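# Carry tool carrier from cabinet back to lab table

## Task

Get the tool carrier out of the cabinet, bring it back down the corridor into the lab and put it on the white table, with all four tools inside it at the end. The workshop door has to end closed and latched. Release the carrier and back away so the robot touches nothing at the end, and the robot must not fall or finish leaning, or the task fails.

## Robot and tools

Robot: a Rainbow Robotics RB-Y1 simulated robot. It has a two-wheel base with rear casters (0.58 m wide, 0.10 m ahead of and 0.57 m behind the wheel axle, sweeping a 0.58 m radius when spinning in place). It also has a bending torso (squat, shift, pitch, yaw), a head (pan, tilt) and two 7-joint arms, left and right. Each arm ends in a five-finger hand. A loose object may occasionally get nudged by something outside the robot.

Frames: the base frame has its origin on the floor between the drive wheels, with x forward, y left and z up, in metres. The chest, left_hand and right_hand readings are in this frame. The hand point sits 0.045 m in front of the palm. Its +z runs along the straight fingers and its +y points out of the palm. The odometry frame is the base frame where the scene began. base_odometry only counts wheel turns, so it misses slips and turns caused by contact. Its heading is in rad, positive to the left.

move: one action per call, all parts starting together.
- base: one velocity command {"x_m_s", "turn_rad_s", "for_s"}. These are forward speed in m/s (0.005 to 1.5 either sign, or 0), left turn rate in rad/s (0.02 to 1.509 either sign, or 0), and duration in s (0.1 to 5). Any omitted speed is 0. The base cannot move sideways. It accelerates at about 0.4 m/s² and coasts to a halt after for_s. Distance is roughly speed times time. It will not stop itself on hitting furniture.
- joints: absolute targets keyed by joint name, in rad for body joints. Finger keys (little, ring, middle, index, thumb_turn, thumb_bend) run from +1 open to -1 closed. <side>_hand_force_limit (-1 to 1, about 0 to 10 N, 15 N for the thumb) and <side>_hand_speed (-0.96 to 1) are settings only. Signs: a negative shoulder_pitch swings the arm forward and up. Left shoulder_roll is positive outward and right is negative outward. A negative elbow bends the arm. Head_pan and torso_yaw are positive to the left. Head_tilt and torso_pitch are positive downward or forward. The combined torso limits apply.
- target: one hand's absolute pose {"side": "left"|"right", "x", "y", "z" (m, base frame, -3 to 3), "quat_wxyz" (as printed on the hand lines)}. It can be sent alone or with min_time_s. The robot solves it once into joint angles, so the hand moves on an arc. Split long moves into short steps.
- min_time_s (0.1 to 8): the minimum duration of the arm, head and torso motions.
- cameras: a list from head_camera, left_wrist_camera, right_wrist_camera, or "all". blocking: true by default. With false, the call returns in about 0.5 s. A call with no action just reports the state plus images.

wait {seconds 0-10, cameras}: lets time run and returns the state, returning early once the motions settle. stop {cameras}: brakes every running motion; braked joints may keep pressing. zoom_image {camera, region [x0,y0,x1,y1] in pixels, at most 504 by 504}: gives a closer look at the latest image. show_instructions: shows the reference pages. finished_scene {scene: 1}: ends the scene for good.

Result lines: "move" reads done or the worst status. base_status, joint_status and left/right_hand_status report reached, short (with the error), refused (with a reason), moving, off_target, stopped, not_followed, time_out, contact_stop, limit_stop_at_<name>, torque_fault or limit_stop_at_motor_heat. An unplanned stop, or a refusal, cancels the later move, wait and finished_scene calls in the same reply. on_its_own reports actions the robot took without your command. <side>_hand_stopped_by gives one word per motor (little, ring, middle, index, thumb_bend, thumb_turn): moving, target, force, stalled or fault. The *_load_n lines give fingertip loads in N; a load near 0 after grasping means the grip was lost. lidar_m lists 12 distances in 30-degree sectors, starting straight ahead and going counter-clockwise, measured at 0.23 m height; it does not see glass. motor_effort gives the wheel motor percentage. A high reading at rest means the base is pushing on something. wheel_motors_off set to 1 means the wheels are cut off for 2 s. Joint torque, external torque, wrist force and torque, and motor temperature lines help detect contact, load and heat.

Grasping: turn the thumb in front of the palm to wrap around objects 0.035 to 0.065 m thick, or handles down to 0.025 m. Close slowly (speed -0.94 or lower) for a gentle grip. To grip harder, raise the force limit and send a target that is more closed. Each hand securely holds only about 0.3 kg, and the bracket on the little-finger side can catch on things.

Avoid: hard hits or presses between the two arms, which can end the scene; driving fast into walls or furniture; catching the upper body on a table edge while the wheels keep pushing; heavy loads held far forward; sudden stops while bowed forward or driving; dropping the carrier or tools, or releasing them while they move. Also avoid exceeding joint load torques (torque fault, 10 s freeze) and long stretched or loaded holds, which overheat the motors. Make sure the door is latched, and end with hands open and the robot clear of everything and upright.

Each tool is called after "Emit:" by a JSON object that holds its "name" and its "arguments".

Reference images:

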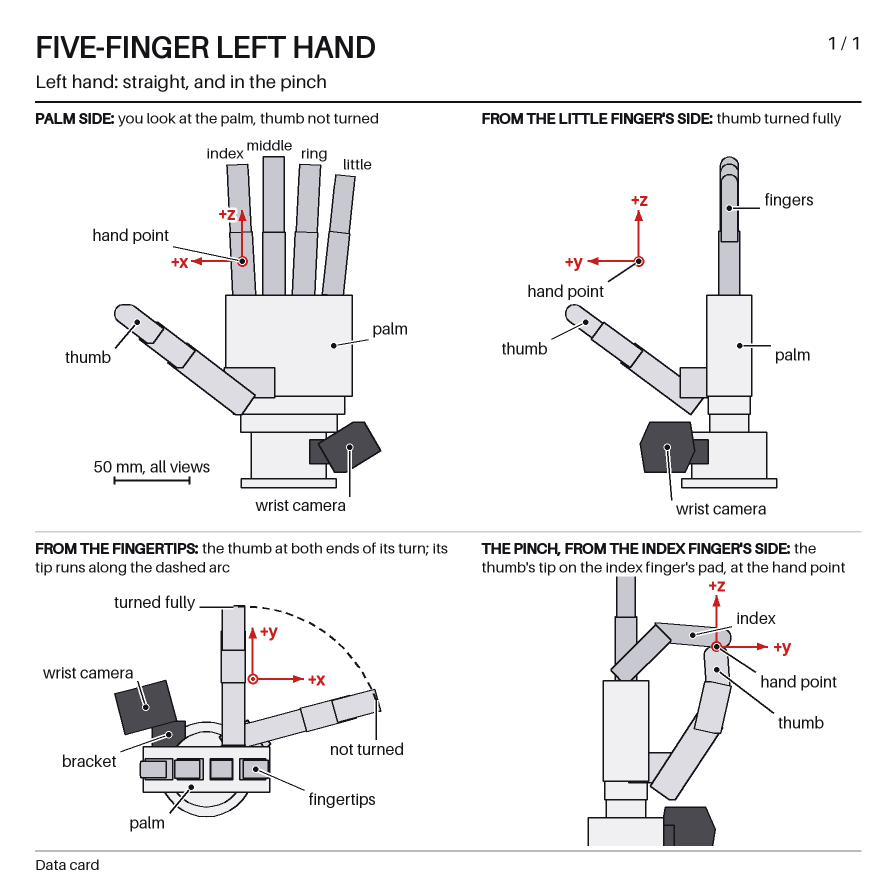

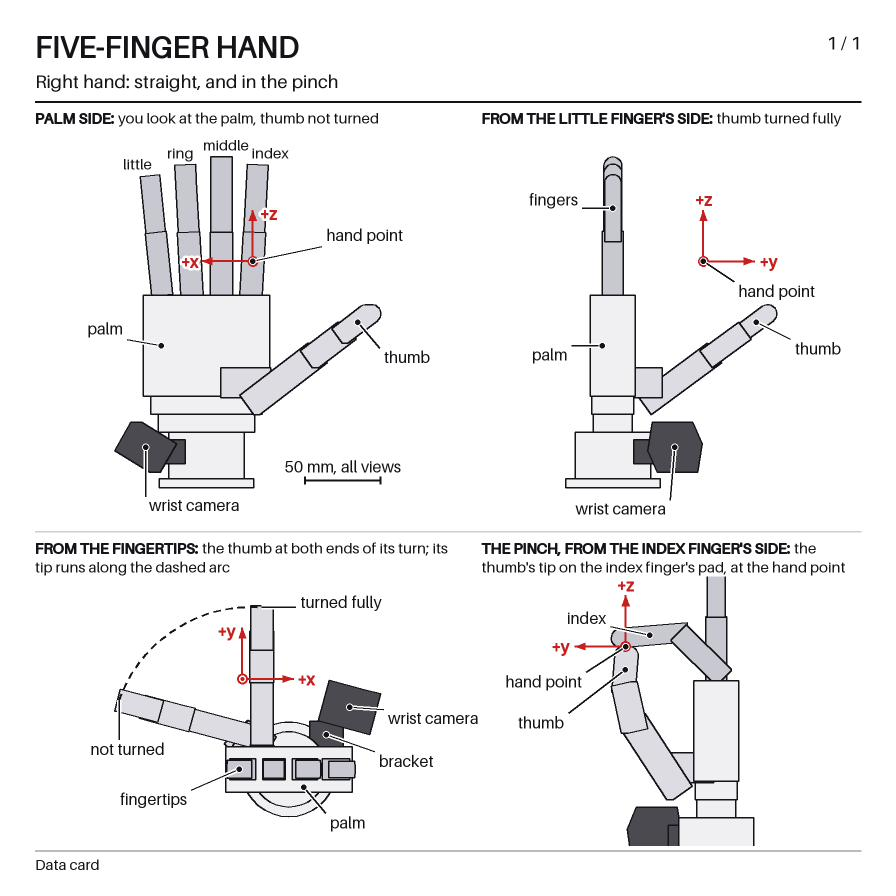

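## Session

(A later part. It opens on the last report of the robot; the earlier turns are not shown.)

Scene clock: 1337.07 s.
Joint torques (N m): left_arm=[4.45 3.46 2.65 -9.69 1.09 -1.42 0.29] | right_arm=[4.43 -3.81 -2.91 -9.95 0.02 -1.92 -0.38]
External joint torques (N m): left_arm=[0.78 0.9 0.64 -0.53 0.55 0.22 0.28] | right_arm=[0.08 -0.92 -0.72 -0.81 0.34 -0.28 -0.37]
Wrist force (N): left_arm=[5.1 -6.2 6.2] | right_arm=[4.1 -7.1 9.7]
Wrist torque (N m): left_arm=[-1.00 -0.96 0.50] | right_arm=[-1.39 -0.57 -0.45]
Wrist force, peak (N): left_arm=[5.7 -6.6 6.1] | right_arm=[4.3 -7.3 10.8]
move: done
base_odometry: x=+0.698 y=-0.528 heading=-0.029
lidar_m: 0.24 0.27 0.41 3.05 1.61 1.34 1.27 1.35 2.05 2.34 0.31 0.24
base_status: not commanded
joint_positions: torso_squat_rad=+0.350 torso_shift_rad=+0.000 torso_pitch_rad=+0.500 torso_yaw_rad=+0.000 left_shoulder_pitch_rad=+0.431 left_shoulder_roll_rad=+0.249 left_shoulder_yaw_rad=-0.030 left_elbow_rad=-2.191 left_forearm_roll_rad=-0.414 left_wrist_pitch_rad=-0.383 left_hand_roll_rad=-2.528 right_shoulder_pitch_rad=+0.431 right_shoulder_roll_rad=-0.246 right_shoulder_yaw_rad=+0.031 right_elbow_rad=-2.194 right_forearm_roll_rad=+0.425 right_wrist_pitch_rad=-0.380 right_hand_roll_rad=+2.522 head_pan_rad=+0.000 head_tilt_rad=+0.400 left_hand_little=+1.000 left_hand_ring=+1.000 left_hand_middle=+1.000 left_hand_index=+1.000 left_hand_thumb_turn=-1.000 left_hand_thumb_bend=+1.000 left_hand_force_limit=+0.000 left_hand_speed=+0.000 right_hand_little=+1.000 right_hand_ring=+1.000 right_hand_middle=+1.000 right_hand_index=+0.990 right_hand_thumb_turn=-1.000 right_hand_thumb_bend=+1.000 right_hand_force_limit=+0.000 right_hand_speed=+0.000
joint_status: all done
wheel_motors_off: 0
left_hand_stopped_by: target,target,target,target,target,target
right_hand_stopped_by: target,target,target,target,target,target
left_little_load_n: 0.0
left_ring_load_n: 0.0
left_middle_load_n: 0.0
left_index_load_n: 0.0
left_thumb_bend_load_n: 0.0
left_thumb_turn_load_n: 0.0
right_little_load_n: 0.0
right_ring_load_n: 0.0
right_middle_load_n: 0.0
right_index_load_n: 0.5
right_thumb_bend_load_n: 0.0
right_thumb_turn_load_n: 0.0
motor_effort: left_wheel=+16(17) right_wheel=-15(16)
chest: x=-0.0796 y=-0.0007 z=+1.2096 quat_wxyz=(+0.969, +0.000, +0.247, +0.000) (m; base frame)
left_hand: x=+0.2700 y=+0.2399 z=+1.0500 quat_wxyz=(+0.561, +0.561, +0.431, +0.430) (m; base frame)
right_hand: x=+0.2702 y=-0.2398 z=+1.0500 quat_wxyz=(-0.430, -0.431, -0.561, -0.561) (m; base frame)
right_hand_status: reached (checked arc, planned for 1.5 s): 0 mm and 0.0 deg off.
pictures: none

Flip the wrist branches.

Emit:
{"name": "move", "arguments": {"joints": {"left_forearm_roll_rad":2.728,"left_wrist_pitch_rad":0.383,"left_hand_roll_rad":0.614}, "min_time_s": 3}}

Emit:
{"name": "move", "arguments": {"joints": {"right_forearm_roll_rad":-2.717,"right_wrist_pitch_rad":0.38,"right_hand_roll_rad":-0.62}, "min_time_s": 3}}

Emit:
{"name": "move", "arguments": {"target": {"side":"right","x":0.39,"y":-0.1,"z":0.952,"quat_wxyz":[0.4305,0.4305,0.561,0.561]}, "min_time_s": 2}}

Emit:
{"name": "move", "arguments": {"target": {"side":"left","x":0.39,"y":0.155,"z":0.952,"quat_wxyz":[0.561,0.561,0.4305,0.4305]}, "min_time_s": 2, "cameras": ["all"]}}

Scene clock: 1345.53 s.
Joint torques (N m): left_arm=[4.67 3.44 3.15 -9.7 0.67 1.83 0.32] | right_arm=[5.23 -3.71 -2.64 -9.93 -0.12 -1.83 -0.16]
External joint torques (N m): left_arm=[1.02 0.75 0.97 -0.5 0.33 0.19 0.31] | right_arm=[0.88 -0.82 -0.45 -0.79 0.2 -0.19 -0.15]
Wrist force (N): left_arm=[5.4 -5.8 6.1] | right_arm=[3.9 -7.1 10.0]
Wrist torque (N m): left_arm=[-0.94 -1.02 0.55] | right_arm=[-1.42 -0.55 -0.45]
Wrist force, peak (N): left_arm=[10.9 0.0 7.7] | right_arm=[4.0 -7.2 9.9]
move: done
base_odometry: x=+0.698 y=-0.528 heading=-0.029
lidar_m: 0.24 0.27 0.39 3.06 1.58 1.33 1.26 1.34 2.03 2.33 0.32 0.24
base_status: not commanded
joint_positions: torso_squat_rad=+0.350 torso_shift_rad=+0.000 torso_pitch_rad=+0.500 torso_yaw_rad=+0.000 left_shoulder_pitch_rad=+0.431 left_shoulder_roll_rad=+0.249 left_shoulder_yaw_rad=-0.030 left_elbow_rad=-2.191 left_forearm_roll_rad=+2.728 left_wrist_pitch_rad=+0.383 left_hand_roll_rad=+0.614 right_shoulder_pitch_rad=+0.431 right_shoulder_roll_rad=-0.246 right_shoulder_yaw_rad=+0.031 right_elbow_rad=-2.194 right_forearm_roll_rad=+0.425 right_wrist_pitch_rad=-0.380 right_hand_roll_rad=+2.522 head_pan_rad=+0.000 head_tilt_rad=+0.400 left_hand_little=+1.000 left_hand_ring=+1.000 left_hand_middle=+1.000 left_hand_index=+1.000 left_hand_thumb_turn=-1.000 left_hand_thumb_bend=+1.000 left_hand_force_limit=+0.000 left_hand_speed=+0.000 right_hand_little=+1.000 right_hand_ring=+1.000 right_hand_middle=+1.000 right_hand_index=+0.990 right_hand_thumb_turn=-1.000 right_hand_thumb_bend=+1.000 right_hand_force_limit=+0.000 right_hand_speed=+0.000
joint_status: all done
wheel_motors_off: 0
left_hand_stopped_by: target,target,target,target,target,target
right_hand_stopped_by: target,target,target,target,target,target
left_little_load_n: 0.0
left_ring_load_n: 0.0
left_middle_load_n: 0.0
left_index_load_n: 0.0
left_thumb_bend_load_n: 0.0
left_thumb_turn_load_n: 0.0
right_little_load_n: 0.0
right_ring_load_n: 0.0
right_middle_load_n: 0.0
right_index_load_n: 0.0
right_thumb_bend_load_n: 0.0
right_thumb_turn_load_n: 0.0
motor_effort: left_wheel=+16(17) right_wheel=-15(16)
chest: x=-0.0796 y=-0.0007 z=+1.2096 quat_wxyz=(+0.969, +0.000, +0.247, +0.000) (m; base frame)
left_hand: x=+0.2700 y=+0.2400 z=+1.0500 quat_wxyz=(-0.561, -0.561, -0.431, -0.430) (m; base frame)
right_hand: x=+0.2702 y=-0.2398 z=+1.0500 quat_wxyz=(-0.430, -0.431, -0.561, -0.561) (m; base frame)
pictures: none

Scene clock: 1348.83 s.
Joint torques (N m): left_arm=[4.9 3.54 2.98 -9.63 0.68 1.82 0.26] | right_arm=[5.14 -3.14 -2.85 -10.06 -0.21 1.8 0.21]
External joint torques (N m): left_arm=[1.25 0.86 0.8 -0.43 0.34 0.18 0.25] | right_arm=[0.77 -0.38 -0.87 -0.96 0.35 0.15 0.22]
Wrist force (N): left_arm=[5.4 -7.0 5.9] | right_arm=[3.8 -7.2 9.9]
Wrist torque (N m): left_arm=[-1.13 -1.03 0.57] | right_arm=[-1.42 -0.52 -0.47]
Wrist force, peak (N): left_arm=[5.6 -6.7 6.2] | right_arm=[9.6 0.6 11.7]
move: done
base_odometry: x=+0.698 y=-0.528 heading=-0.029
lidar_m: 0.24 0.26 0.41 3.06 1.59 1.32 1.27 1.34 2.04 2.35 0.32 0.24
base_status: not commanded
joint_positions: torso_squat_rad=+0.350 torso_shift_rad=+0.000 torso_pitch_rad=+0.500 torso_yaw_rad=+0.000 left_shoulder_pitch_rad=+0.431 left_shoulder_roll_rad=+0.249 left_shoulder_yaw_rad=-0.030 left_elbow_rad=-2.191 left_forearm_roll_rad=+2.728 left_wrist_pitch_rad=+0.383 left_hand_roll_rad=+0.614 right_shoulder_pitch_rad=+0.431 right_shoulder_roll_rad=-0.246 right_shoulder_yaw_rad=+0.031 right_elbow_rad=-2.194 right_forearm_roll_rad=-2.717 right_wrist_pitch_rad=+0.380 right_hand_roll_rad=-0.620 head_pan_rad=+0.000 head_tilt_rad=+0.400 left_hand_little=+1.000 left_hand_ring=+1.000 left_hand_middle=+1.000 left_hand_index=+1.000 left_hand_thumb_turn=-1.000 left_hand_thumb_bend=+1.000 left_hand_force_limit=+0.000 left_hand_speed=+0.000 right_hand_little=+1.000 right_hand_ring=+1.000 right_hand_middle=+1.000 right_hand_index=+0.990 right_hand_thumb_turn=-1.000 right_hand_thumb_bend=+1.000 right_hand_force_limit=+0.000 right_hand_speed=+0.000
joint_status: all done
wheel_motors_off: 0
left_hand_stopped_by: target,target,target,target,target,target
right_hand_stopped_by: target,target,target,target,target,target
left_little_load_n: 0.0
left_ring_load_n: 0.0
left_middle_load_n: 0.0
left_index_load_n: 0.0
left_thumb_bend_load_n: 0.0
left_thumb_turn_load_n: 0.0
right_little_load_n: 0.0
right_ring_load_n: 0.0
right_middle_load_n: 0.0
right_index_load_n: 0.5
right_thumb_bend_load_n: 0.0
right_thumb_turn_load_n: 0.0
motor_effort: left_wheel=+16(18) right_wheel=-15(16)
chest: x=-0.0796 y=-0.0007 z=+1.2096 quat_wxyz=(+0.969, +0.000, +0.247, +0.000) (m; base frame)
left_hand: x=+0.2700 y=+0.2400 z=+1.0500 quat_wxyz=(-0.561, -0.561, -0.431, -0.430) (m; base frame)
right_hand: x=+0.2702 y=-0.2399 z=+1.0500 quat_wxyz=(+0.430, +0.431, +0.561, +0.561) (m; base frame)
pictures: none

Scene clock: 1351.17 s.
Joint torques (N m): left_arm=[4.02 3.55 2.99 -9.52 0.6 1.87 0.21] | right_arm=[-5.32 3.04 1.95 -9.64 -0.11 2.06 -0.05]
External joint torques (N m): left_arm=[0.36 0.86 0.8 -0.33 0.27 0.23 0.2] | right_arm=[-0.9 0.37 0.88 -0.46 0.07 0.05 -0.04]
Wrist force (N): left_arm=[5.5 -6.1 6.3] | right_arm=[3.4 -7.1 9.9]
Wrist torque (N m): left_arm=[-1.04 -1.02 0.56] | right_arm=[-1.41 -0.45 -0.40]
Wrist force, peak (N): left_arm=[5.3 -6.8 6.2] | right_arm=[4.0 -7.5 10.0]
move: done
base_odometry: x=+0.698 y=-0.528 heading=-0.029
lidar_m: 0.23 0.26 0.40 3.06 1.60 1.34 1.26 1.35 2.02 2.33 0.33 0.24
base_status: not commanded
joint_positions: torso_squat_rad=+0.350 torso_shift_rad=+0.000 torso_pitch_rad=+0.500 torso_yaw_rad=+0.000 left_shoulder_pitch_rad=+0.431 left_shoulder_roll_rad=+0.249 left_shoulder_yaw_rad=-0.030 left_elbow_rad=-2.191 left_forearm_roll_rad=+2.728 left_wrist_pitch_rad=+0.383 left_hand_roll_rad=+0.614 right_shoulder_pitch_rad=-0.170 right_shoulder_roll_rad=+0.000 right_shoulder_yaw_rad=+0.201 right_elbow_rad=-1.548 right_forearm_roll_rad=-3.052 right_wrist_pitch_rad=+0.346 right_hand_roll_rad=+0.007 head_pan_rad=+0.000 head_tilt_rad=+0.400 left_hand_little=+1.000 left_hand_ring=+1.000 left_hand_middle=+1.000 left_hand_index=+1.000 left_hand_thumb_turn=-1.000 left_hand_thumb_bend=+1.000 left_hand_force_limit=+0.000 left_hand_speed=+0.000 right_hand_little=+1.000 right_hand_ring=+1.000 right_hand_middle=+1.000 right_hand_index=+0.990 right_hand_thumb_turn=-1.000 right_hand_thumb_bend=+1.000 right_hand_force_limit=+0.000 right_hand_speed=+0.000
joint_status: all done
wheel_motors_off: 0
left_hand_stopped_by: target,target,target,target,target,target
right_hand_stopped_by: target,target,target,target,target,target
left_little_load_n: 0.0
left_ring_load_n: 0.0
left_middle_load_n: 0.0
left_index_load_n: 0.0
left_thumb_bend_load_n: 0.0
left_thumb_turn_load_n: 0.0
right_little_load_n: 0.0
right_ring_load_n: 0.0
right_middle_load_n: 0.0
right_index_load_n: 0.0
right_thumb_bend_load_n: 0.0
right_thumb_turn_load_n: 0.0
motor_effort: left_wheel=+16(18) right_wheel=-14(16)
chest: x=-0.0796 y=-0.0007 z=+1.2096 quat_wxyz=(+0.969, +0.001, +0.247, +0.000) (m; base frame)
left_hand: x=+0.2700 y=+0.2400 z=+1.0500 quat_wxyz=(-0.561, -0.561, -0.431, -0.430) (m; base frame)
right_hand: x=+0.3900 y=-0.1006 z=+0.9517 quat_wxyz=(+0.426, +0.428, +0.565, +0.562) (m; base frame)
right_hand_status: reached (checked arc, planned for 2.0 s): 1 mm and 0.7 deg off.
pictures: none

Scene clock: 1353.50 s.
Joint torques (N m): left_arm=[-5.06 -1.85 -1.48 -8.99 0.24 2.2 -0.28] | right_arm=[-5.95 3.31 2.22 -9.58 -0.01 2.22 0]
External joint torques (N m): left_arm=[-0.88 -1.14 -1.15 0.26 0 0.37 -0.29] | right_arm=[-1.54 0.63 1.15 -0.4 0.17 0.2 0.01]
Wrist force (N): left_arm=[5.4 -6.4 5.9] | right_arm=[3.5 -7.2 10.0]
Wrist torque (N m): left_arm=[-1.00 -0.99 0.45] | right_arm=[-1.43 -0.48 -0.40]
Wrist force, peak (N): left_arm=[5.6 -6.4 6.2] | right_arm=[3.5 -7.4 10.0]
move: done
base_odometry: x=+0.698 y=-0.528 heading=-0.029
lidar_m: 0.24 0.26 0.40 3.06 1.60 1.34 1.26 1.35 2.05 2.34 0.32 0.25
base_status: not commanded
joint_positions: torso_squat_rad=+0.350 torso_shift_rad=+0.000 torso_pitch_rad=+0.500 torso_yaw_rad=+0.000 left_shoulder_pitch_rad=-0.135 left_shoulder_roll_rad=+0.009 left_shoulder_yaw_rad=-0.038 left_elbow_rad=-1.580 left_forearm_roll_rad=+2.661 left_wrist_pitch_rad=+0.398 left_hand_roll_rad=+0.423 right_shoulder_pitch_rad=-0.170 right_shoulder_roll_rad=+0.000 right_shoulder_yaw_rad=+0.201 right_elbow_rad=-1.548 right_forearm_roll_rad=-3.052 right_wrist_pitch_rad=+0.346 right_hand_roll_rad=+0.007 head_pan_rad=+0.000 head_tilt_rad=+0.400 left_hand_little=+1.000 left_hand_ring=+1.000 left_hand_middle=+1.000 left_hand_index=+1.000 left_hand_thumb_turn=-1.000 left_hand_thumb_bend=+1.000 left_hand_force_limit=+0.000 left_hand_speed=+0.000 right_hand_little=+1.000 right_hand_ring=+1.000 right_hand_middle=+1.000 right_hand_index=+0.990 right_hand_thumb_turn=-1.000 right_hand_thumb_bend=+1.000 right_hand_force_limit=+0.000 right_hand_speed=+0.000
joint_status: all done
wheel_motors_off: 0
left_hand_stopped_by: target,target,target,target,target,target
right_hand_stopped_by: target,target,target,target,target,target
left_little_load_n: 0.0
left_ring_load_n: 0.5
left_middle_load_n: 0.0
left_index_load_n: 0.0
left_thumb_bend_load_n: 0.0
left_thumb_turn_load_n: 0.0
right_little_load_n: 0.0
right_ring_load_n: 0.0
right_middle_load_n: 0.0
right_index_load_n: 0.0
right_thumb_bend_load_n: -0.5
right_thumb_turn_load_n: 0.0
motor_effort: left_wheel=+16(18) right_wheel=-14(14)
chest: x=-0.0796 y=-0.0007 z=+1.2096 quat_wxyz=(+0.969, +0.001, +0.247, +0.000) (m; base frame)
left_hand: x=+0.3899 y=+0.1552 z=+0.9520 quat_wxyz=(-0.561, -0.561, -0.431, -0.430) (m; base frame)
left_hand_status: reached (checked arc, planned for 2.0 s): 0 mm and 0.1 deg off.
right_hand: x=+0.3900 y=-0.1006 z=+0.9517 quat_wxyz=(+0.426, +0.428, +0.565, +0.562) (m; base frame)
pictures: head_camera, left_wrist_camera, right_wrist_camera
camera_calibration:
head_camera: T_world_to_cam=[[0.0517173, -0.998571, -0.0134413, 0.013371], [-0.754184, -0.0302305, -0.655967, 0.982325], [0.654623, 0.0440621, -0.75467, 0.951386], [0, 0, 0, 1]] pos_world=[0.117363, 0.00112806, 1.36253]
left_wrist_camera: T_world_to_cam=[[0.0579748, 0.263705, -0.96286, 0.852863], [-0.301122, 0.924181, 0.23498, -0.250229], [0.951822, 0.276315, 0.132986, -0.425208], [0, 0, 0, 1]] pos_world=[0.279928, 0.123844, 0.936533]
right_wrist_camera: T_world_to_cam=[[-0.132987, 0.217522, 0.966953, -0.850429], [-0.290686, -0.941275, 0.171766, -0.143031], [0.947532, -0.258237, 0.188408, -0.462656], [0, 0, 0, 1]] pos_world=[0.283708, -0.0691196, 0.934062]

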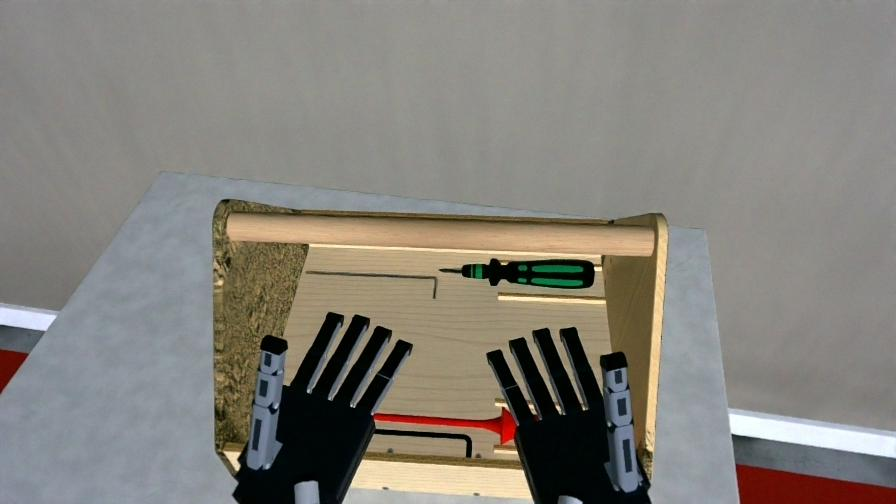

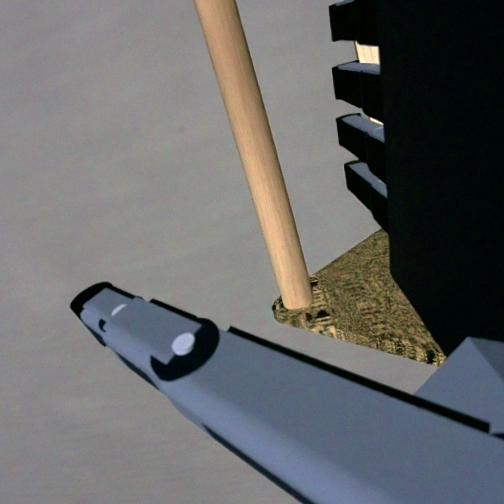

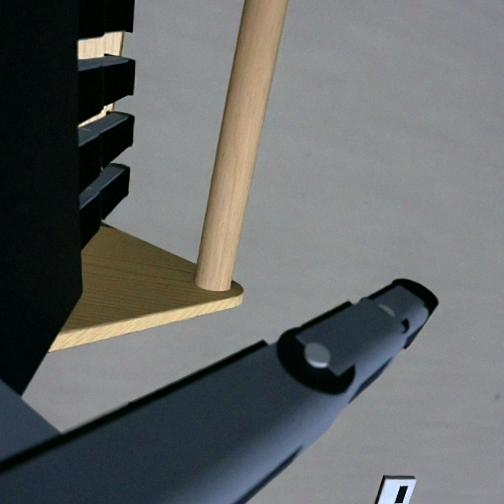

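Emit:
{"name": "move", "arguments": {"target": {"side":"right","x":0.515,"y":-0.08,"z":0.950,"quat_wxyz":[0.4305,0.4305,0.561,0.561]}, "min_time_s": 2.5}}

Emit:
{"name": "move", "arguments": {"target": {"side":"left","x":0.515,"y":0.144,"z":0.950,"quat_wxyz":[0.561,0.561,0.4305,0.4305]}, "min_time_s": 2.5, "cameras": ["all"]}}

Scene clock: 1368.90 s.
Joint torques (N m): left_arm=[-4.91 -1.55 -1.56 -9 0.23 2.05 -0.28] | right_arm=[-14.6 2.3 -1.25 -9.32 -0.11 2.47 -0.1]
External joint torques (N m): left_arm=[-0.73 -0.83 -1.22 0.24 0 0.23 -0.29] | right_arm=[-2.26 0.76 -1.59 -0.15 0.06 0.46 -0.09]
Wrist force (N): left_arm=[5.2 -6.5 5.9] | right_arm=[3.5 -7.3 9.9]
Wrist torque (N m): left_arm=[-1.04 -0.98 0.41] | right_arm=[-1.45 -0.47 -0.40]
Wrist force, peak (N): left_arm=[5.8 -6.5 5.9] | right_arm=[3.6 -7.3 10.2]
move: done
base_odometry: x=+0.698 y=-0.528 heading=-0.029
lidar_m: 0.24 0.27 0.40 3.06 1.59 1.34 1.27 1.35 2.01 2.34 0.33 0.24
base_status: not commanded
joint_positions: torso_squat_rad=+0.350 torso_shift_rad=+0.000 torso_pitch_rad=+0.500 torso_yaw_rad=+0.000 left_shoulder_pitch_rad=-0.135 left_shoulder_roll_rad=+0.009 left_shoulder_yaw_rad=-0.038 left_elbow_rad=-1.580 left_forearm_roll_rad=+2.661 left_wrist_pitch_rad=+0.398 left_hand_roll_rad=+0.423 right_shoulder_pitch_rad=-0.666 right_shoulder_roll_rad=+0.000 right_shoulder_yaw_rad=+0.059 right_elbow_rad=-1.073 right_forearm_roll_rad=-3.141 right_wrist_pitch_rad=+0.358 right_hand_roll_rad=+0.035 head_pan_rad=+0.000 head_tilt_rad=+0.400 left_hand_little=+1.000 left_hand_ring=+1.000 left_hand_middle=+1.000 left_hand_index=+1.000 left_hand_thumb_turn=-1.000 left_hand_thumb_bend=+1.000 left_hand_force_limit=+0.000 left_hand_speed=+0.000 right_hand_little=+1.000 right_hand_ring=+1.000 right_hand_middle=+1.000 right_hand_index=+0.990 right_hand_thumb_turn=-1.000 right_hand_thumb_bend=+1.000 right_hand_force_limit=+0.000 right_hand_speed=+0.000
joint_status: all done
wheel_motors_off: 0
left_hand_stopped_by: target,target,target,target,target,target
right_hand_stopped_by: target,target,target,target,target,target
left_little_load_n: 0.0
left_ring_load_n: 0.0
left_middle_load_n: 0.0
left_index_load_n: 0.0
left_thumb_bend_load_n: -0.5
left_thumb_turn_load_n: 0.0
right_little_load_n: 0.0
right_ring_load_n: 0.0
right_middle_load_n: 0.0
right_index_load_n: 0.0
right_thumb_bend_load_n: 0.0
right_thumb_turn_load_n: 0.0
motor_effort: left_wheel=+17(17) right_wheel=-14(14)
chest: x=-0.0796 y=-0.0007 z=+1.2096 quat_wxyz=(+0.969, +0.001, +0.247, +0.000) (m; base frame)
left_hand: x=+0.3899 y=+0.1552 z=+0.9519 quat_wxyz=(-0.561, -0.561, -0.431, -0.430) (m; base frame)
right_hand: x=+0.5147 y=-0.0802 z=+0.9500 quat_wxyz=(+0.425, +0.426, +0.566, +0.563) (m; base frame)
right_hand_status: reached (checked arc, planned for 2.5 s): 0 mm and 1.0 deg off.
pictures: none

Scene clock: 1371.73 s.
Joint torques (N m): left_arm=[-13.41 2.15 1.58 -8.99 0.85 1.78 -0.37] | right_arm=[-14.96 2.49 -1.31 -9.57 0.03 2.51 0.2]
External joint torques (N m): left_arm=[-1.88 1.33 1.71 0.32 0.64 -0.06 -0.38] | right_arm=[-2.62 0.95 -1.65 -0.39 0.2 0.49 0.21]
Wrist force (N): left_arm=[5.5 -6.5 5.7] | right_arm=[3.4 -7.2 9.9]
Wrist torque (N m): left_arm=[-1.03 -1.05 0.51] | right_arm=[-1.42 -0.46 -0.40]
Wrist force, peak (N): left_arm=[6.1 -6.2 6.1] | right_arm=[3.6 -7.2 10.1]
move: done
base_odometry: x=+0.698 y=-0.528 heading=-0.029
lidar_m: 0.24 0.25 0.40 3.07 1.59 1.33 1.26 1.35 2.03 2.35 0.31 0.25
base_status: not commanded
joint_positions: torso_squat_rad=+0.350 torso_shift_rad=+0.000 torso_pitch_rad=+0.500 torso_yaw_rad=+0.000 left_shoulder_pitch_rad=-0.610 left_shoulder_roll_rad=+0.037 left_shoulder_yaw_rad=+0.097 left_elbow_rad=-1.143 left_forearm_roll_rad=+2.695 left_wrist_pitch_rad=+0.379 left_hand_roll_rad=+0.407 right_shoulder_pitch_rad=-0.666 right_shoulder_roll_rad=+0.000 right_shoulder_yaw_rad=+0.059 right_elbow_rad=-1.073 right_forearm_roll_rad=-3.141 right_wrist_pitch_rad=+0.358 right_hand_roll_rad=+0.035 head_pan_rad=+0.000 head_tilt_rad=+0.400 left_hand_little=+1.000 left_hand_ring=+1.000 left_hand_middle=+1.000 left_hand_index=+1.000 left_hand_thumb_turn=-1.000 left_hand_thumb_bend=+1.000 left_hand_force_limit=+0.000 left_hand_speed=+0.000 right_hand_little=+1.000 right_hand_ring=+1.000 right_hand_middle=+1.000 right_hand_index=+0.990 right_hand_thumb_turn=-1.000 right_hand_thumb_bend=+1.000 right_hand_force_limit=+0.000 right_hand_speed=+0.000
joint_status: all done
wheel_motors_off: 0
left_hand_stopped_by: target,target,target,target,target,target
right_hand_stopped_by: target,target,target,target,target,target
left_little_load_n: 0.0
left_ring_load_n: 0.0
left_middle_load_n: 0.0
left_index_load_n: 0.0
left_thumb_bend_load_n: 0.0
left_thumb_turn_load_n: 0.0
right_little_load_n: 0.0
right_ring_load_n: 0.0
right_middle_load_n: 0.0
right_index_load_n: 0.0
right_thumb_bend_load_n: -0.5
right_thumb_turn_load_n: 0.0
motor_effort: left_wheel=+17(18) right_wheel=-14(14)
chest: x=-0.0796 y=-0.0007 z=+1.2096 quat_wxyz=(+0.969, +0.001, +0.247, +0.000) (m; base frame)
left_hand: x=+0.5146 y=+0.1436 z=+0.9500 quat_wxyz=(-0.561, -0.562, -0.431, -0.429) (m; base frame)
left_hand_status: reached (checked arc, planned for 2.5 s): 1 mm and 0.2 deg off.
right_hand: x=+0.5147 y=-0.0802 z=+0.9500 quat_wxyz=(+0.425, +0.426, +0.566, +0.563) (m; base frame)
pictures: head_camera, left_wrist_camera, right_wrist_camera
camera_calibration:
head_camera: T_world_to_cam=[[0.0517173, -0.998571, -0.0134413, 0.013371], [-0.754184, -0.0302305, -0.655967, 0.982325], [0.654623, 0.0440621, -0.75467, 0.951386], [0, 0, 0, 1]] pos_world=[0.117363, 0.00112806, 1.36253]
left_wrist_camera: T_world_to_cam=[[0.0563449, 0.26311, -0.963119, 0.847903], [-0.29979, 0.924596, 0.235048, -0.202278], [0.95234, 0.27549, 0.130974, -0.538722], [0, 0, 0, 1]] pos_world=[0.40463, 0.112346, 0.934735]
right_wrist_camera: T_world_to_cam=[[-0.134582, 0.217535, 0.96673, -0.83559], [-0.286277, -0.942539, 0.172238, -0.0900661], [0.948648, -0.253573, 0.189124, -0.576128], [0, 0, 0, 1]] pos_world=[0.408304, -0.0492112, 0.932262]

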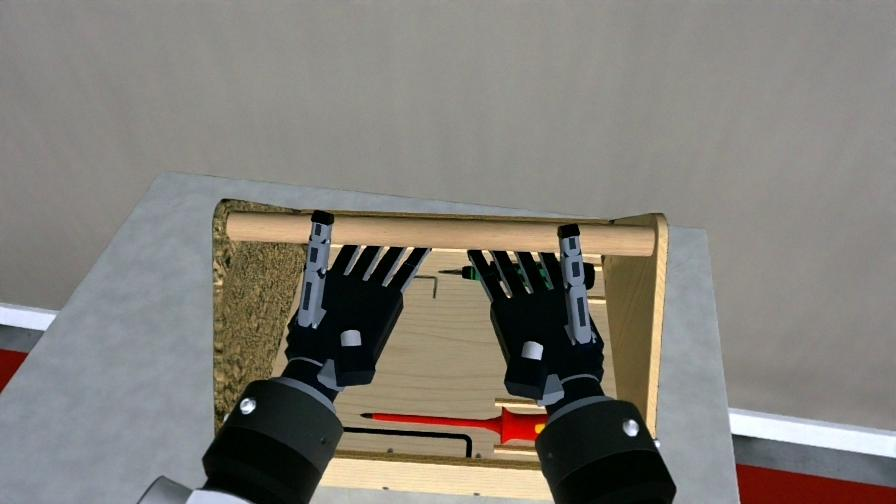

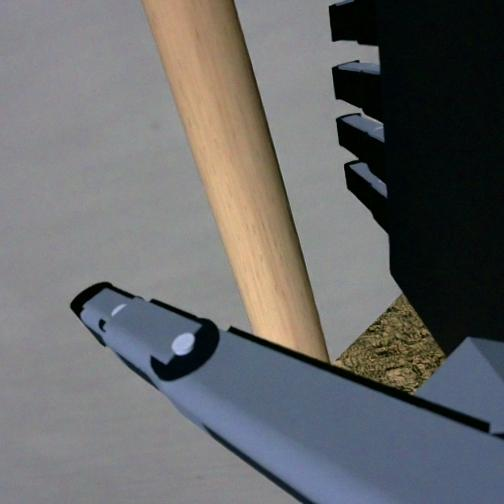

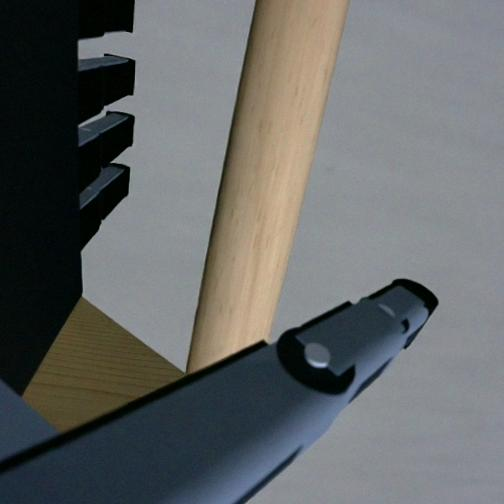

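Emit:
{"name": "move", "arguments": {"target": {"side":"right","x":0.527,"y":-0.077,"z":0.970,"quat_wxyz":[0.4305,0.4305,0.561,0.561]}, "min_time_s": 1}}

Emit:
{"name": "move", "arguments": {"target": {"side":"left","x":0.527,"y":0.141,"z":0.970,"quat_wxyz":[0.561,0.561,0.4305,0.4305]}, "min_time_s": 1}}

Emit:
{"name": "move", "arguments": {"target": {"side":"right","x":0.527,"y":-0.077,"z":0.980,"quat_wxyz":[0.4305,0.4305,0.561,0.561]}, "min_time_s": 1}}

Emit:
{"name": "move", "arguments": {"target": {"side":"left","x":0.527,"y":0.141,"z":0.980,"quat_wxyz":[0.561,0.561,0.4305,0.4305]}, "min_time_s": 1, "cameras": ["all"]}}

Scene clock: 1379.77 s.
Joint torques (N m): left_arm=[-12.98 2.13 1.26 -8.88 0.81 1.82 -0.43] | right_arm=[-15.84 2.33 -1.09 -10.7 -0.05 1.87 -0.07]
External joint torques (N m): left_arm=[-1.45 1.31 1.39 0.43 0.61 -0.03 -0.43] | right_arm=[-2.95 0.86 -1.43 -1.23 0.13 -0.14 -0.06]
Wrist force (N): left_arm=[5.3 -6.3 5.9] | right_arm=[3.5 -7.3 10.0]
Wrist torque (N m): left_arm=[-0.98 -1.00 0.46] | right_arm=[-1.45 -0.47 -0.41]
Wrist force, peak (N): left_arm=[6.0 -6.5 6.2] | right_arm=[3.4 -7.4 10.1]
move: done
base_odometry: x=+0.698 y=-0.528 heading=-0.029
lidar_m: 0.23 0.26 0.42 3.06 1.60 1.34 1.27 1.36 2.02 2.34 0.31 0.25
base_status: not commanded
joint_positions: torso_squat_rad=+0.350 torso_shift_rad=+0.000 torso_pitch_rad=+0.500 torso_yaw_rad=+0.000 left_shoulder_pitch_rad=-0.610 left_shoulder_roll_rad=+0.037 left_shoulder_yaw_rad=+0.097 left_elbow_rad=-1.143 left_forearm_roll_rad=+2.695 left_wrist_pitch_rad=+0.379 left_hand_roll_rad=+0.407 right_shoulder_pitch_rad=-0.683 right_shoulder_roll_rad=+0.000 right_shoulder_yaw_rad=+0.054 right_elbow_rad=-1.133 right_forearm_roll_rad=-3.141 right_wrist_pitch_rad=+0.287 right_hand_roll_rad=+0.035 head_pan_rad=+0.000 head_tilt_rad=+0.400 left_hand_little=+1.000 left_hand_ring=+1.000 left_hand_middle=+1.000 left_hand_index=+1.000 left_hand_thumb_turn=-1.000 left_hand_thumb_bend=+1.000 left_hand_force_limit=+0.000 left_hand_speed=+0.000 right_hand_little=+1.000 right_hand_ring=+1.000 right_hand_middle=+1.000 right_hand_index=+0.990 right_hand_thumb_turn=-1.000 right_hand_thumb_bend=+1.000 right_hand_force_limit=+0.000 right_hand_speed=+0.000
joint_status: all done
wheel_motors_off: 0
left_hand_stopped_by: target,target,target,target,target,target
right_hand_stopped_by: target,target,target,target,target,target
left_little_load_n: 0.0
left_ring_load_n: 0.0
left_middle_load_n: 0.0
left_index_load_n: 0.0
left_thumb_bend_load_n: 0.0
left_thumb_turn_load_n: 0.0
right_little_load_n: 0.0
right_ring_load_n: 0.0
right_middle_load_n: 0.0
right_index_load_n: 0.0
right_thumb_bend_load_n: 0.0
right_thumb_turn_load_n: 0.0
motor_effort: left_wheel=+17(17) right_wheel=-14(14)
chest: x=-0.0796 y=-0.0007 z=+1.2096 quat_wxyz=(+0.969, +0.001, +0.247, +0.000) (m; base frame)
left_hand: x=+0.5146 y=+0.1436 z=+0.9500 quat_wxyz=(-0.561, -0.562, -0.431, -0.429) (m; base frame)
right_hand: x=+0.5269 y=-0.0772 z=+0.9698 quat_wxyz=(+0.426, +0.425, +0.565, +0.564) (m; base frame)
right_hand_status: reached (checked arc, planned for 1.0 s): 0 mm and 1.0 deg off.
pictures: none

Scene clock: 1381.10 s.
Joint torques (N m): left_arm=[-13.91 2.45 -1.41 -10.32 0.14 1.73 0.46] | right_arm=[-15.46 2.12 -0.82 -10.61 0.14 1.86 -0.16]
External joint torques (N m): left_arm=[-1.85 1.45 -1.47 -0.72 -0.02 -0.08 0.45] | right_arm=[-2.57 0.65 -1.16 -1.14 0.32 -0.16 -0.15]
Wrist force (N): left_arm=[5.4 -6.1 6.2] | right_arm=[3.4 -7.3 9.9]
Wrist torque (N m): left_arm=[-0.96 -1.01 0.56] | right_arm=[-1.44 -0.45 -0.41]
Wrist force, peak (N): left_arm=[5.4 -6.8 5.9] | right_arm=[3.6 -7.4 10.0]
move: done
base_odometry: x=+0.698 y=-0.528 heading=-0.029
lidar_m: 0.24 0.27 0.40 3.06 1.60 1.35 1.26 1.36 2.04 2.34 0.32 0.25
base_status: not commanded
joint_positions: torso_squat_rad=+0.350 torso_shift_rad=+0.000 torso_pitch_rad=+0.500 torso_yaw_rad=+0.000 left_shoulder_pitch_rad=-0.625 left_shoulder_roll_rad=+0.055 left_shoulder_yaw_rad=+0.070 left_elbow_rad=-1.205 left_forearm_roll_rad=+2.690 left_wrist_pitch_rad=+0.301 left_hand_roll_rad=+0.440 right_shoulder_pitch_rad=-0.683 right_shoulder_roll_rad=+0.000 right_shoulder_yaw_rad=+0.054 right_elbow_rad=-1.133 right_forearm_roll_rad=-3.141 right_wrist_pitch_rad=+0.287 right_hand_roll_rad=+0.035 head_pan_rad=+0.000 head_tilt_rad=+0.400 left_hand_little=+1.000 left_hand_ring=+1.000 left_hand_middle=+1.000 left_hand_index=+1.000 left_hand_thumb_turn=-1.000 left_hand_thumb_bend=+1.000 left_hand_force_limit=+0.000 left_hand_speed=+0.000 right_hand_little=+1.000 right_hand_ring=+1.000 right_hand_middle=+1.000 right_hand_index=+0.990 right_hand_thumb_turn=-1.000 right_hand_thumb_bend=+1.000 right_hand_force_limit=+0.000 right_hand_speed=+0.000
joint_status: all done
wheel_motors_off: 0
left_hand_stopped_by: target,target,target,target,target,target
right_hand_stopped_by: target,target,target,target,target,target
left_little_load_n: 0.0
left_ring_load_n: 0.0
left_middle_load_n: 0.0
left_index_load_n: 0.0
left_thumb_bend_load_n: 0.0
left_thumb_turn_load_n: 0.0
right_little_load_n: 0.0
right_ring_load_n: 0.0
right_middle_load_n: 0.0
right_index_load_n: 0.0
right_thumb_bend_load_n: 0.0
right_thumb_turn_load_n: 0.0
motor_effort: left_wheel=+17(17) right_wheel=-14(14)
chest: x=-0.0796 y=-0.0007 z=+1.2096 quat_wxyz=(+0.969, +0.001, +0.247, +0.000) (m; base frame)
left_hand: x=+0.5269 y=+0.1412 z=+0.9697 quat_wxyz=(-0.561, -0.561, -0.431, -0.430) (m; base frame)
left_hand_status: reached (checked arc, planned for 1.0 s): 0 mm and 0.0 deg off.
right_hand: x=+0.5269 y=-0.0772 z=+0.9698 quat_wxyz=(+0.426, +0.425, +0.565, +0.564) (m; base frame)
pictures: none

Scene clock: 1382.43 s.
Joint torques (N m): left_arm=[-13.68 2.22 -1.35 -10.29 0.08 1.75 0.45] | right_arm=[-13.17 2.64 2.03 -10.7 0.08 2.15 -0.04]
External joint torques (N m): left_arm=[-1.62 1.21 -1.42 -0.69 -0.08 -0.06 0.44] | right_arm=[-0.4 1.1 1.67 -1.08 0.26 0.14 -0.03]
Wrist force (N): left_arm=[5.5 -6.1 5.6] | right_arm=[3.5 -7.2 10.1]
Wrist torque (N m): left_arm=[-0.93 -1.06 0.58] | right_arm=[-1.44 -0.47 -0.40]
Wrist force, peak (N): left_arm=[5.5 -6.8 6.0] | right_arm=[3.3 -7.4 10.1]
move: done
base_odometry: x=+0.698 y=-0.528 heading=-0.029
lidar_m: 0.23 0.26 0.41 3.06 1.59 1.34 1.27 1.35 2.04 2.34 0.32 0.25
base_status: not commanded
joint_positions: torso_squat_rad=+0.350 torso_shift_rad=+0.000 torso_pitch_rad=+0.500 torso_yaw_rad=+0.000 left_shoulder_pitch_rad=-0.625 left_shoulder_roll_rad=+0.055 left_shoulder_yaw_rad=+0.070 left_elbow_rad=-1.205 left_forearm_roll_rad=+2.690 left_wrist_pitch_rad=+0.301 left_hand_roll_rad=+0.440 right_shoulder_pitch_rad=-0.666 right_shoulder_roll_rad=+0.000 right_shoulder_yaw_rad=+0.059 right_elbow_rad=-1.196 right_forearm_roll_rad=-3.141 right_wrist_pitch_rad=+0.240 right_hand_roll_rad=+0.035 head_pan_rad=+0.000 head_tilt_rad=+0.400 left_hand_little=+1.000 left_hand_ring=+1.000 left_hand_middle=+1.000 left_hand_index=+1.000 left_hand_thumb_turn=-1.000 left_hand_thumb_bend=+1.000 left_hand_force_limit=+0.000 left_hand_speed=+0.000 right_hand_little=+1.000 right_hand_ring=+1.000 right_hand_middle=+1.000 right_hand_index=+0.990 right_hand_thumb_turn=-1.000 right_hand_thumb_bend=+1.000 right_hand_force_limit=+0.000 right_hand_speed=+0.000
joint_status: all done
wheel_motors_off: 0
left_hand_stopped_by: target,target,target,target,target,target
right_hand_stopped_by: target,target,target,target,target,target
left_little_load_n: 0.0
left_ring_load_n: 0.0
left_middle_load_n: 0.0
left_index_load_n: 0.0
left_thumb_bend_load_n: 0.0
left_thumb_turn_load_n: 0.0
right_little_load_n: 0.0
right_ring_load_n: 0.0
right_middle_load_n: 0.0
right_index_load_n: 0.0
right_thumb_bend_load_n: 0.0
right_thumb_turn_load_n: 0.0
motor_effort: left_wheel=+16(18) right_wheel=-14(14)
chest: x=-0.0796 y=-0.0007 z=+1.2096 quat_wxyz=(+0.969, +0.001, +0.247, +0.000) (m; base frame)
left_hand: x=+0.5269 y=+0.1412 z=+0.9697 quat_wxyz=(-0.561, -0.561, -0.431, -0.430) (m; base frame)
right_hand: x=+0.5271 y=-0.0775 z=+0.9800 quat_wxyz=(+0.426, +0.425, +0.565, +0.564) (m; base frame)
right_hand_status: reached (checked arc, planned for 1.0 s): 0 mm and 1.0 deg off.
pictures: none

Scene clock: 1383.77 s.
Joint torques (N m): left_arm=[-16.41 3.24 -0.77 -15.8 0.24 3.98 0.06] | right_arm=[-13.09 2.25 1.76 -10.44 -0.17 1.84 0.05]
External joint torques (N m): left_arm=[-4.48 2.23 -0.96 -6.07 0.1 2.18 0.05] | right_arm=[-0.33 0.71 1.4 -0.82 0.01 -0.17 0.06]
Wrist force (N): left_arm=[4.9 -16.8 6.3] | right_arm=[3.3 -7.1 10.0]
Wrist torque (N m): left_arm=[-1.23 -1.00 0.44] | right_arm=[-1.43 -0.45 -0.40]
Wrist force, peak (N): left_arm=[3.7 -17.8 6.7] | right_arm=[3.5 -7.3 10.1]
move: done
base_odometry: x=+0.698 y=-0.528 heading=-0.029
lidar_m: 0.23 0.27 0.40 3.07 1.60 1.33 1.26 1.35 2.04 2.36 0.32 0.24
base_status: not commanded
joint_positions: torso_squat_rad=+0.350 torso_shift_rad=+0.000 torso_pitch_rad=+0.500 torso_yaw_rad=+0.000 left_shoulder_pitch_rad=-0.609 left_shoulder_roll_rad=+0.064 left_shoulder_yaw_rad=+0.049 left_elbow_rad=-1.259 left_forearm_roll_rad=+2.689 left_wrist_pitch_rad=+0.261 left_hand_roll_rad=+0.459 right_shoulder_pitch_rad=-0.666 right_shoulder_roll_rad=+0.000 right_shoulder_yaw_rad=+0.059 right_elbow_rad=-1.196 right_forearm_roll_rad=-3.141 right_wrist_pitch_rad=+0.240 right_hand_roll_rad=+0.035 head_pan_rad=+0.000 head_tilt_rad=+0.400 left_hand_little=+1.000 left_hand_ring=+1.000 left_hand_middle=+1.000 left_hand_index=+1.000 left_hand_thumb_turn=-1.000 left_hand_thumb_bend=+1.000 left_hand_force_limit=+0.000 left_hand_speed=+0.000 right_hand_little=+1.000 right_hand_ring=+1.000 right_hand_middle=+1.000 right_hand_index=+0.990 right_hand_thumb_turn=-1.000 right_hand_thumb_bend=+1.000 right_hand_force_limit=+0.000 right_hand_speed=+0.000
joint_status: all done
wheel_motors_off: 0
left_hand_stopped_by: target,target,target,target,target,target
right_hand_stopped_by: target,target,target,target,target,target
left_little_load_n: 0.0
left_ring_load_n: 0.0
left_middle_load_n: 0.0
left_index_load_n: 0.5
left_thumb_bend_load_n: 0.0
left_thumb_turn_load_n: 0.0
right_little_load_n: 0.0
right_ring_load_n: 0.0
right_middle_load_n: 0.0
right_index_load_n: 0.0
right_thumb_bend_load_n: 0.0
right_thumb_turn_load_n: 0.0
motor_effort: left_wheel=+16(17) right_wheel=-14(14)
chest: x=-0.0795 y=-0.0007 z=+1.2096 quat_wxyz=(+0.969, +0.001, +0.248, +0.000) (m; base frame)
left_hand: x=+0.5266 y=+0.1411 z=+0.9782 quat_wxyz=(-0.561, -0.560, -0.431, -0.431) (m; base frame)
left_hand_status: reached (checked arc, planned for 1.0 s): 2 mm and 0.1 deg off.
right_hand: x=+0.5272 y=-0.0775 z=+0.9798 quat_wxyz=(+0.426, +0.425, +0.565, +0.564) (m; base frame)
pictures: head_camera, left_wrist_camera, right_wrist_camera
camera_calibration:
head_camera: T_world_to_cam=[[0.0517126, -0.998571, -0.0134555, 0.0133741], [-0.75437, -0.0302301, -0.655753, 0.982217], [0.65441, 0.0440612, -0.754855, 0.951392], [0, 0, 0, 1]] pos_world=[0.117663, 0.00112806, 1.36244]
left_wrist_camera: T_world_to_cam=[[0.0584246, 0.262548, -0.963149, 0.874146], [-0.302383, 0.924127, 0.233568, -0.200085], [0.951394, 0.277594, 0.133382, -0.555291], [0, 0, 0, 1]] pos_world=[0.416727, 0.109544, 0.962732]
right_wrist_camera: T_world_to_cam=[[-0.138522, 0.216879, 0.96632, -0.86089], [-0.286743, -0.942717, 0.170477, -0.087094], [0.94794, -0.253471, 0.192776, -0.596177], [0, 0, 0, 1]] pos_world=[0.420914, -0.0465091, 0.961671]

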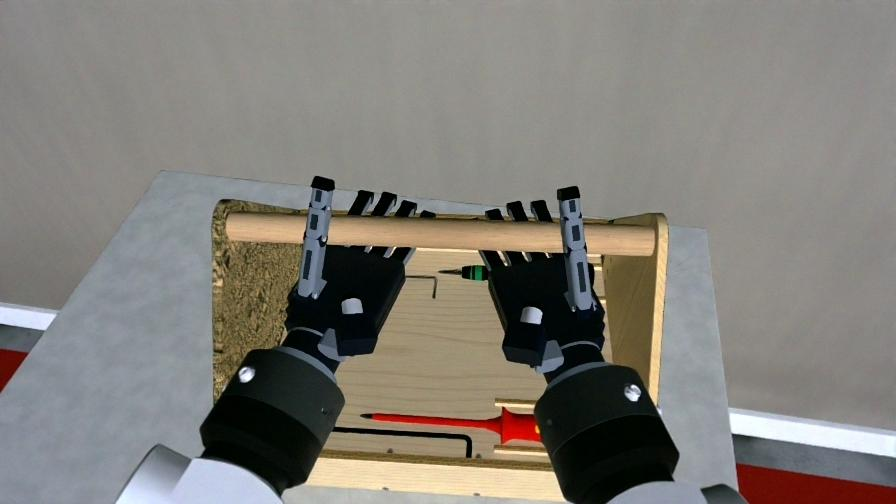

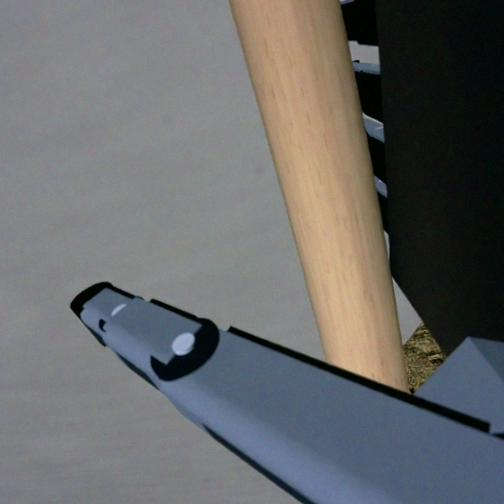

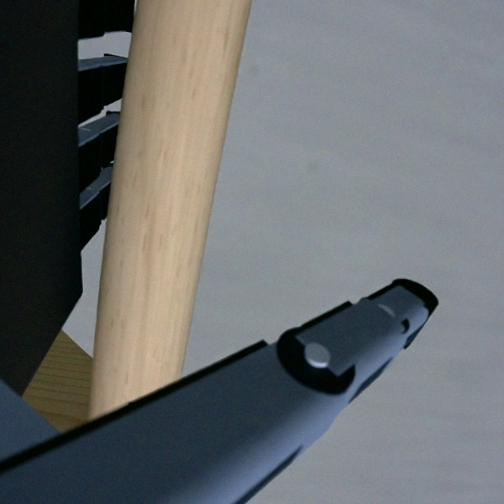

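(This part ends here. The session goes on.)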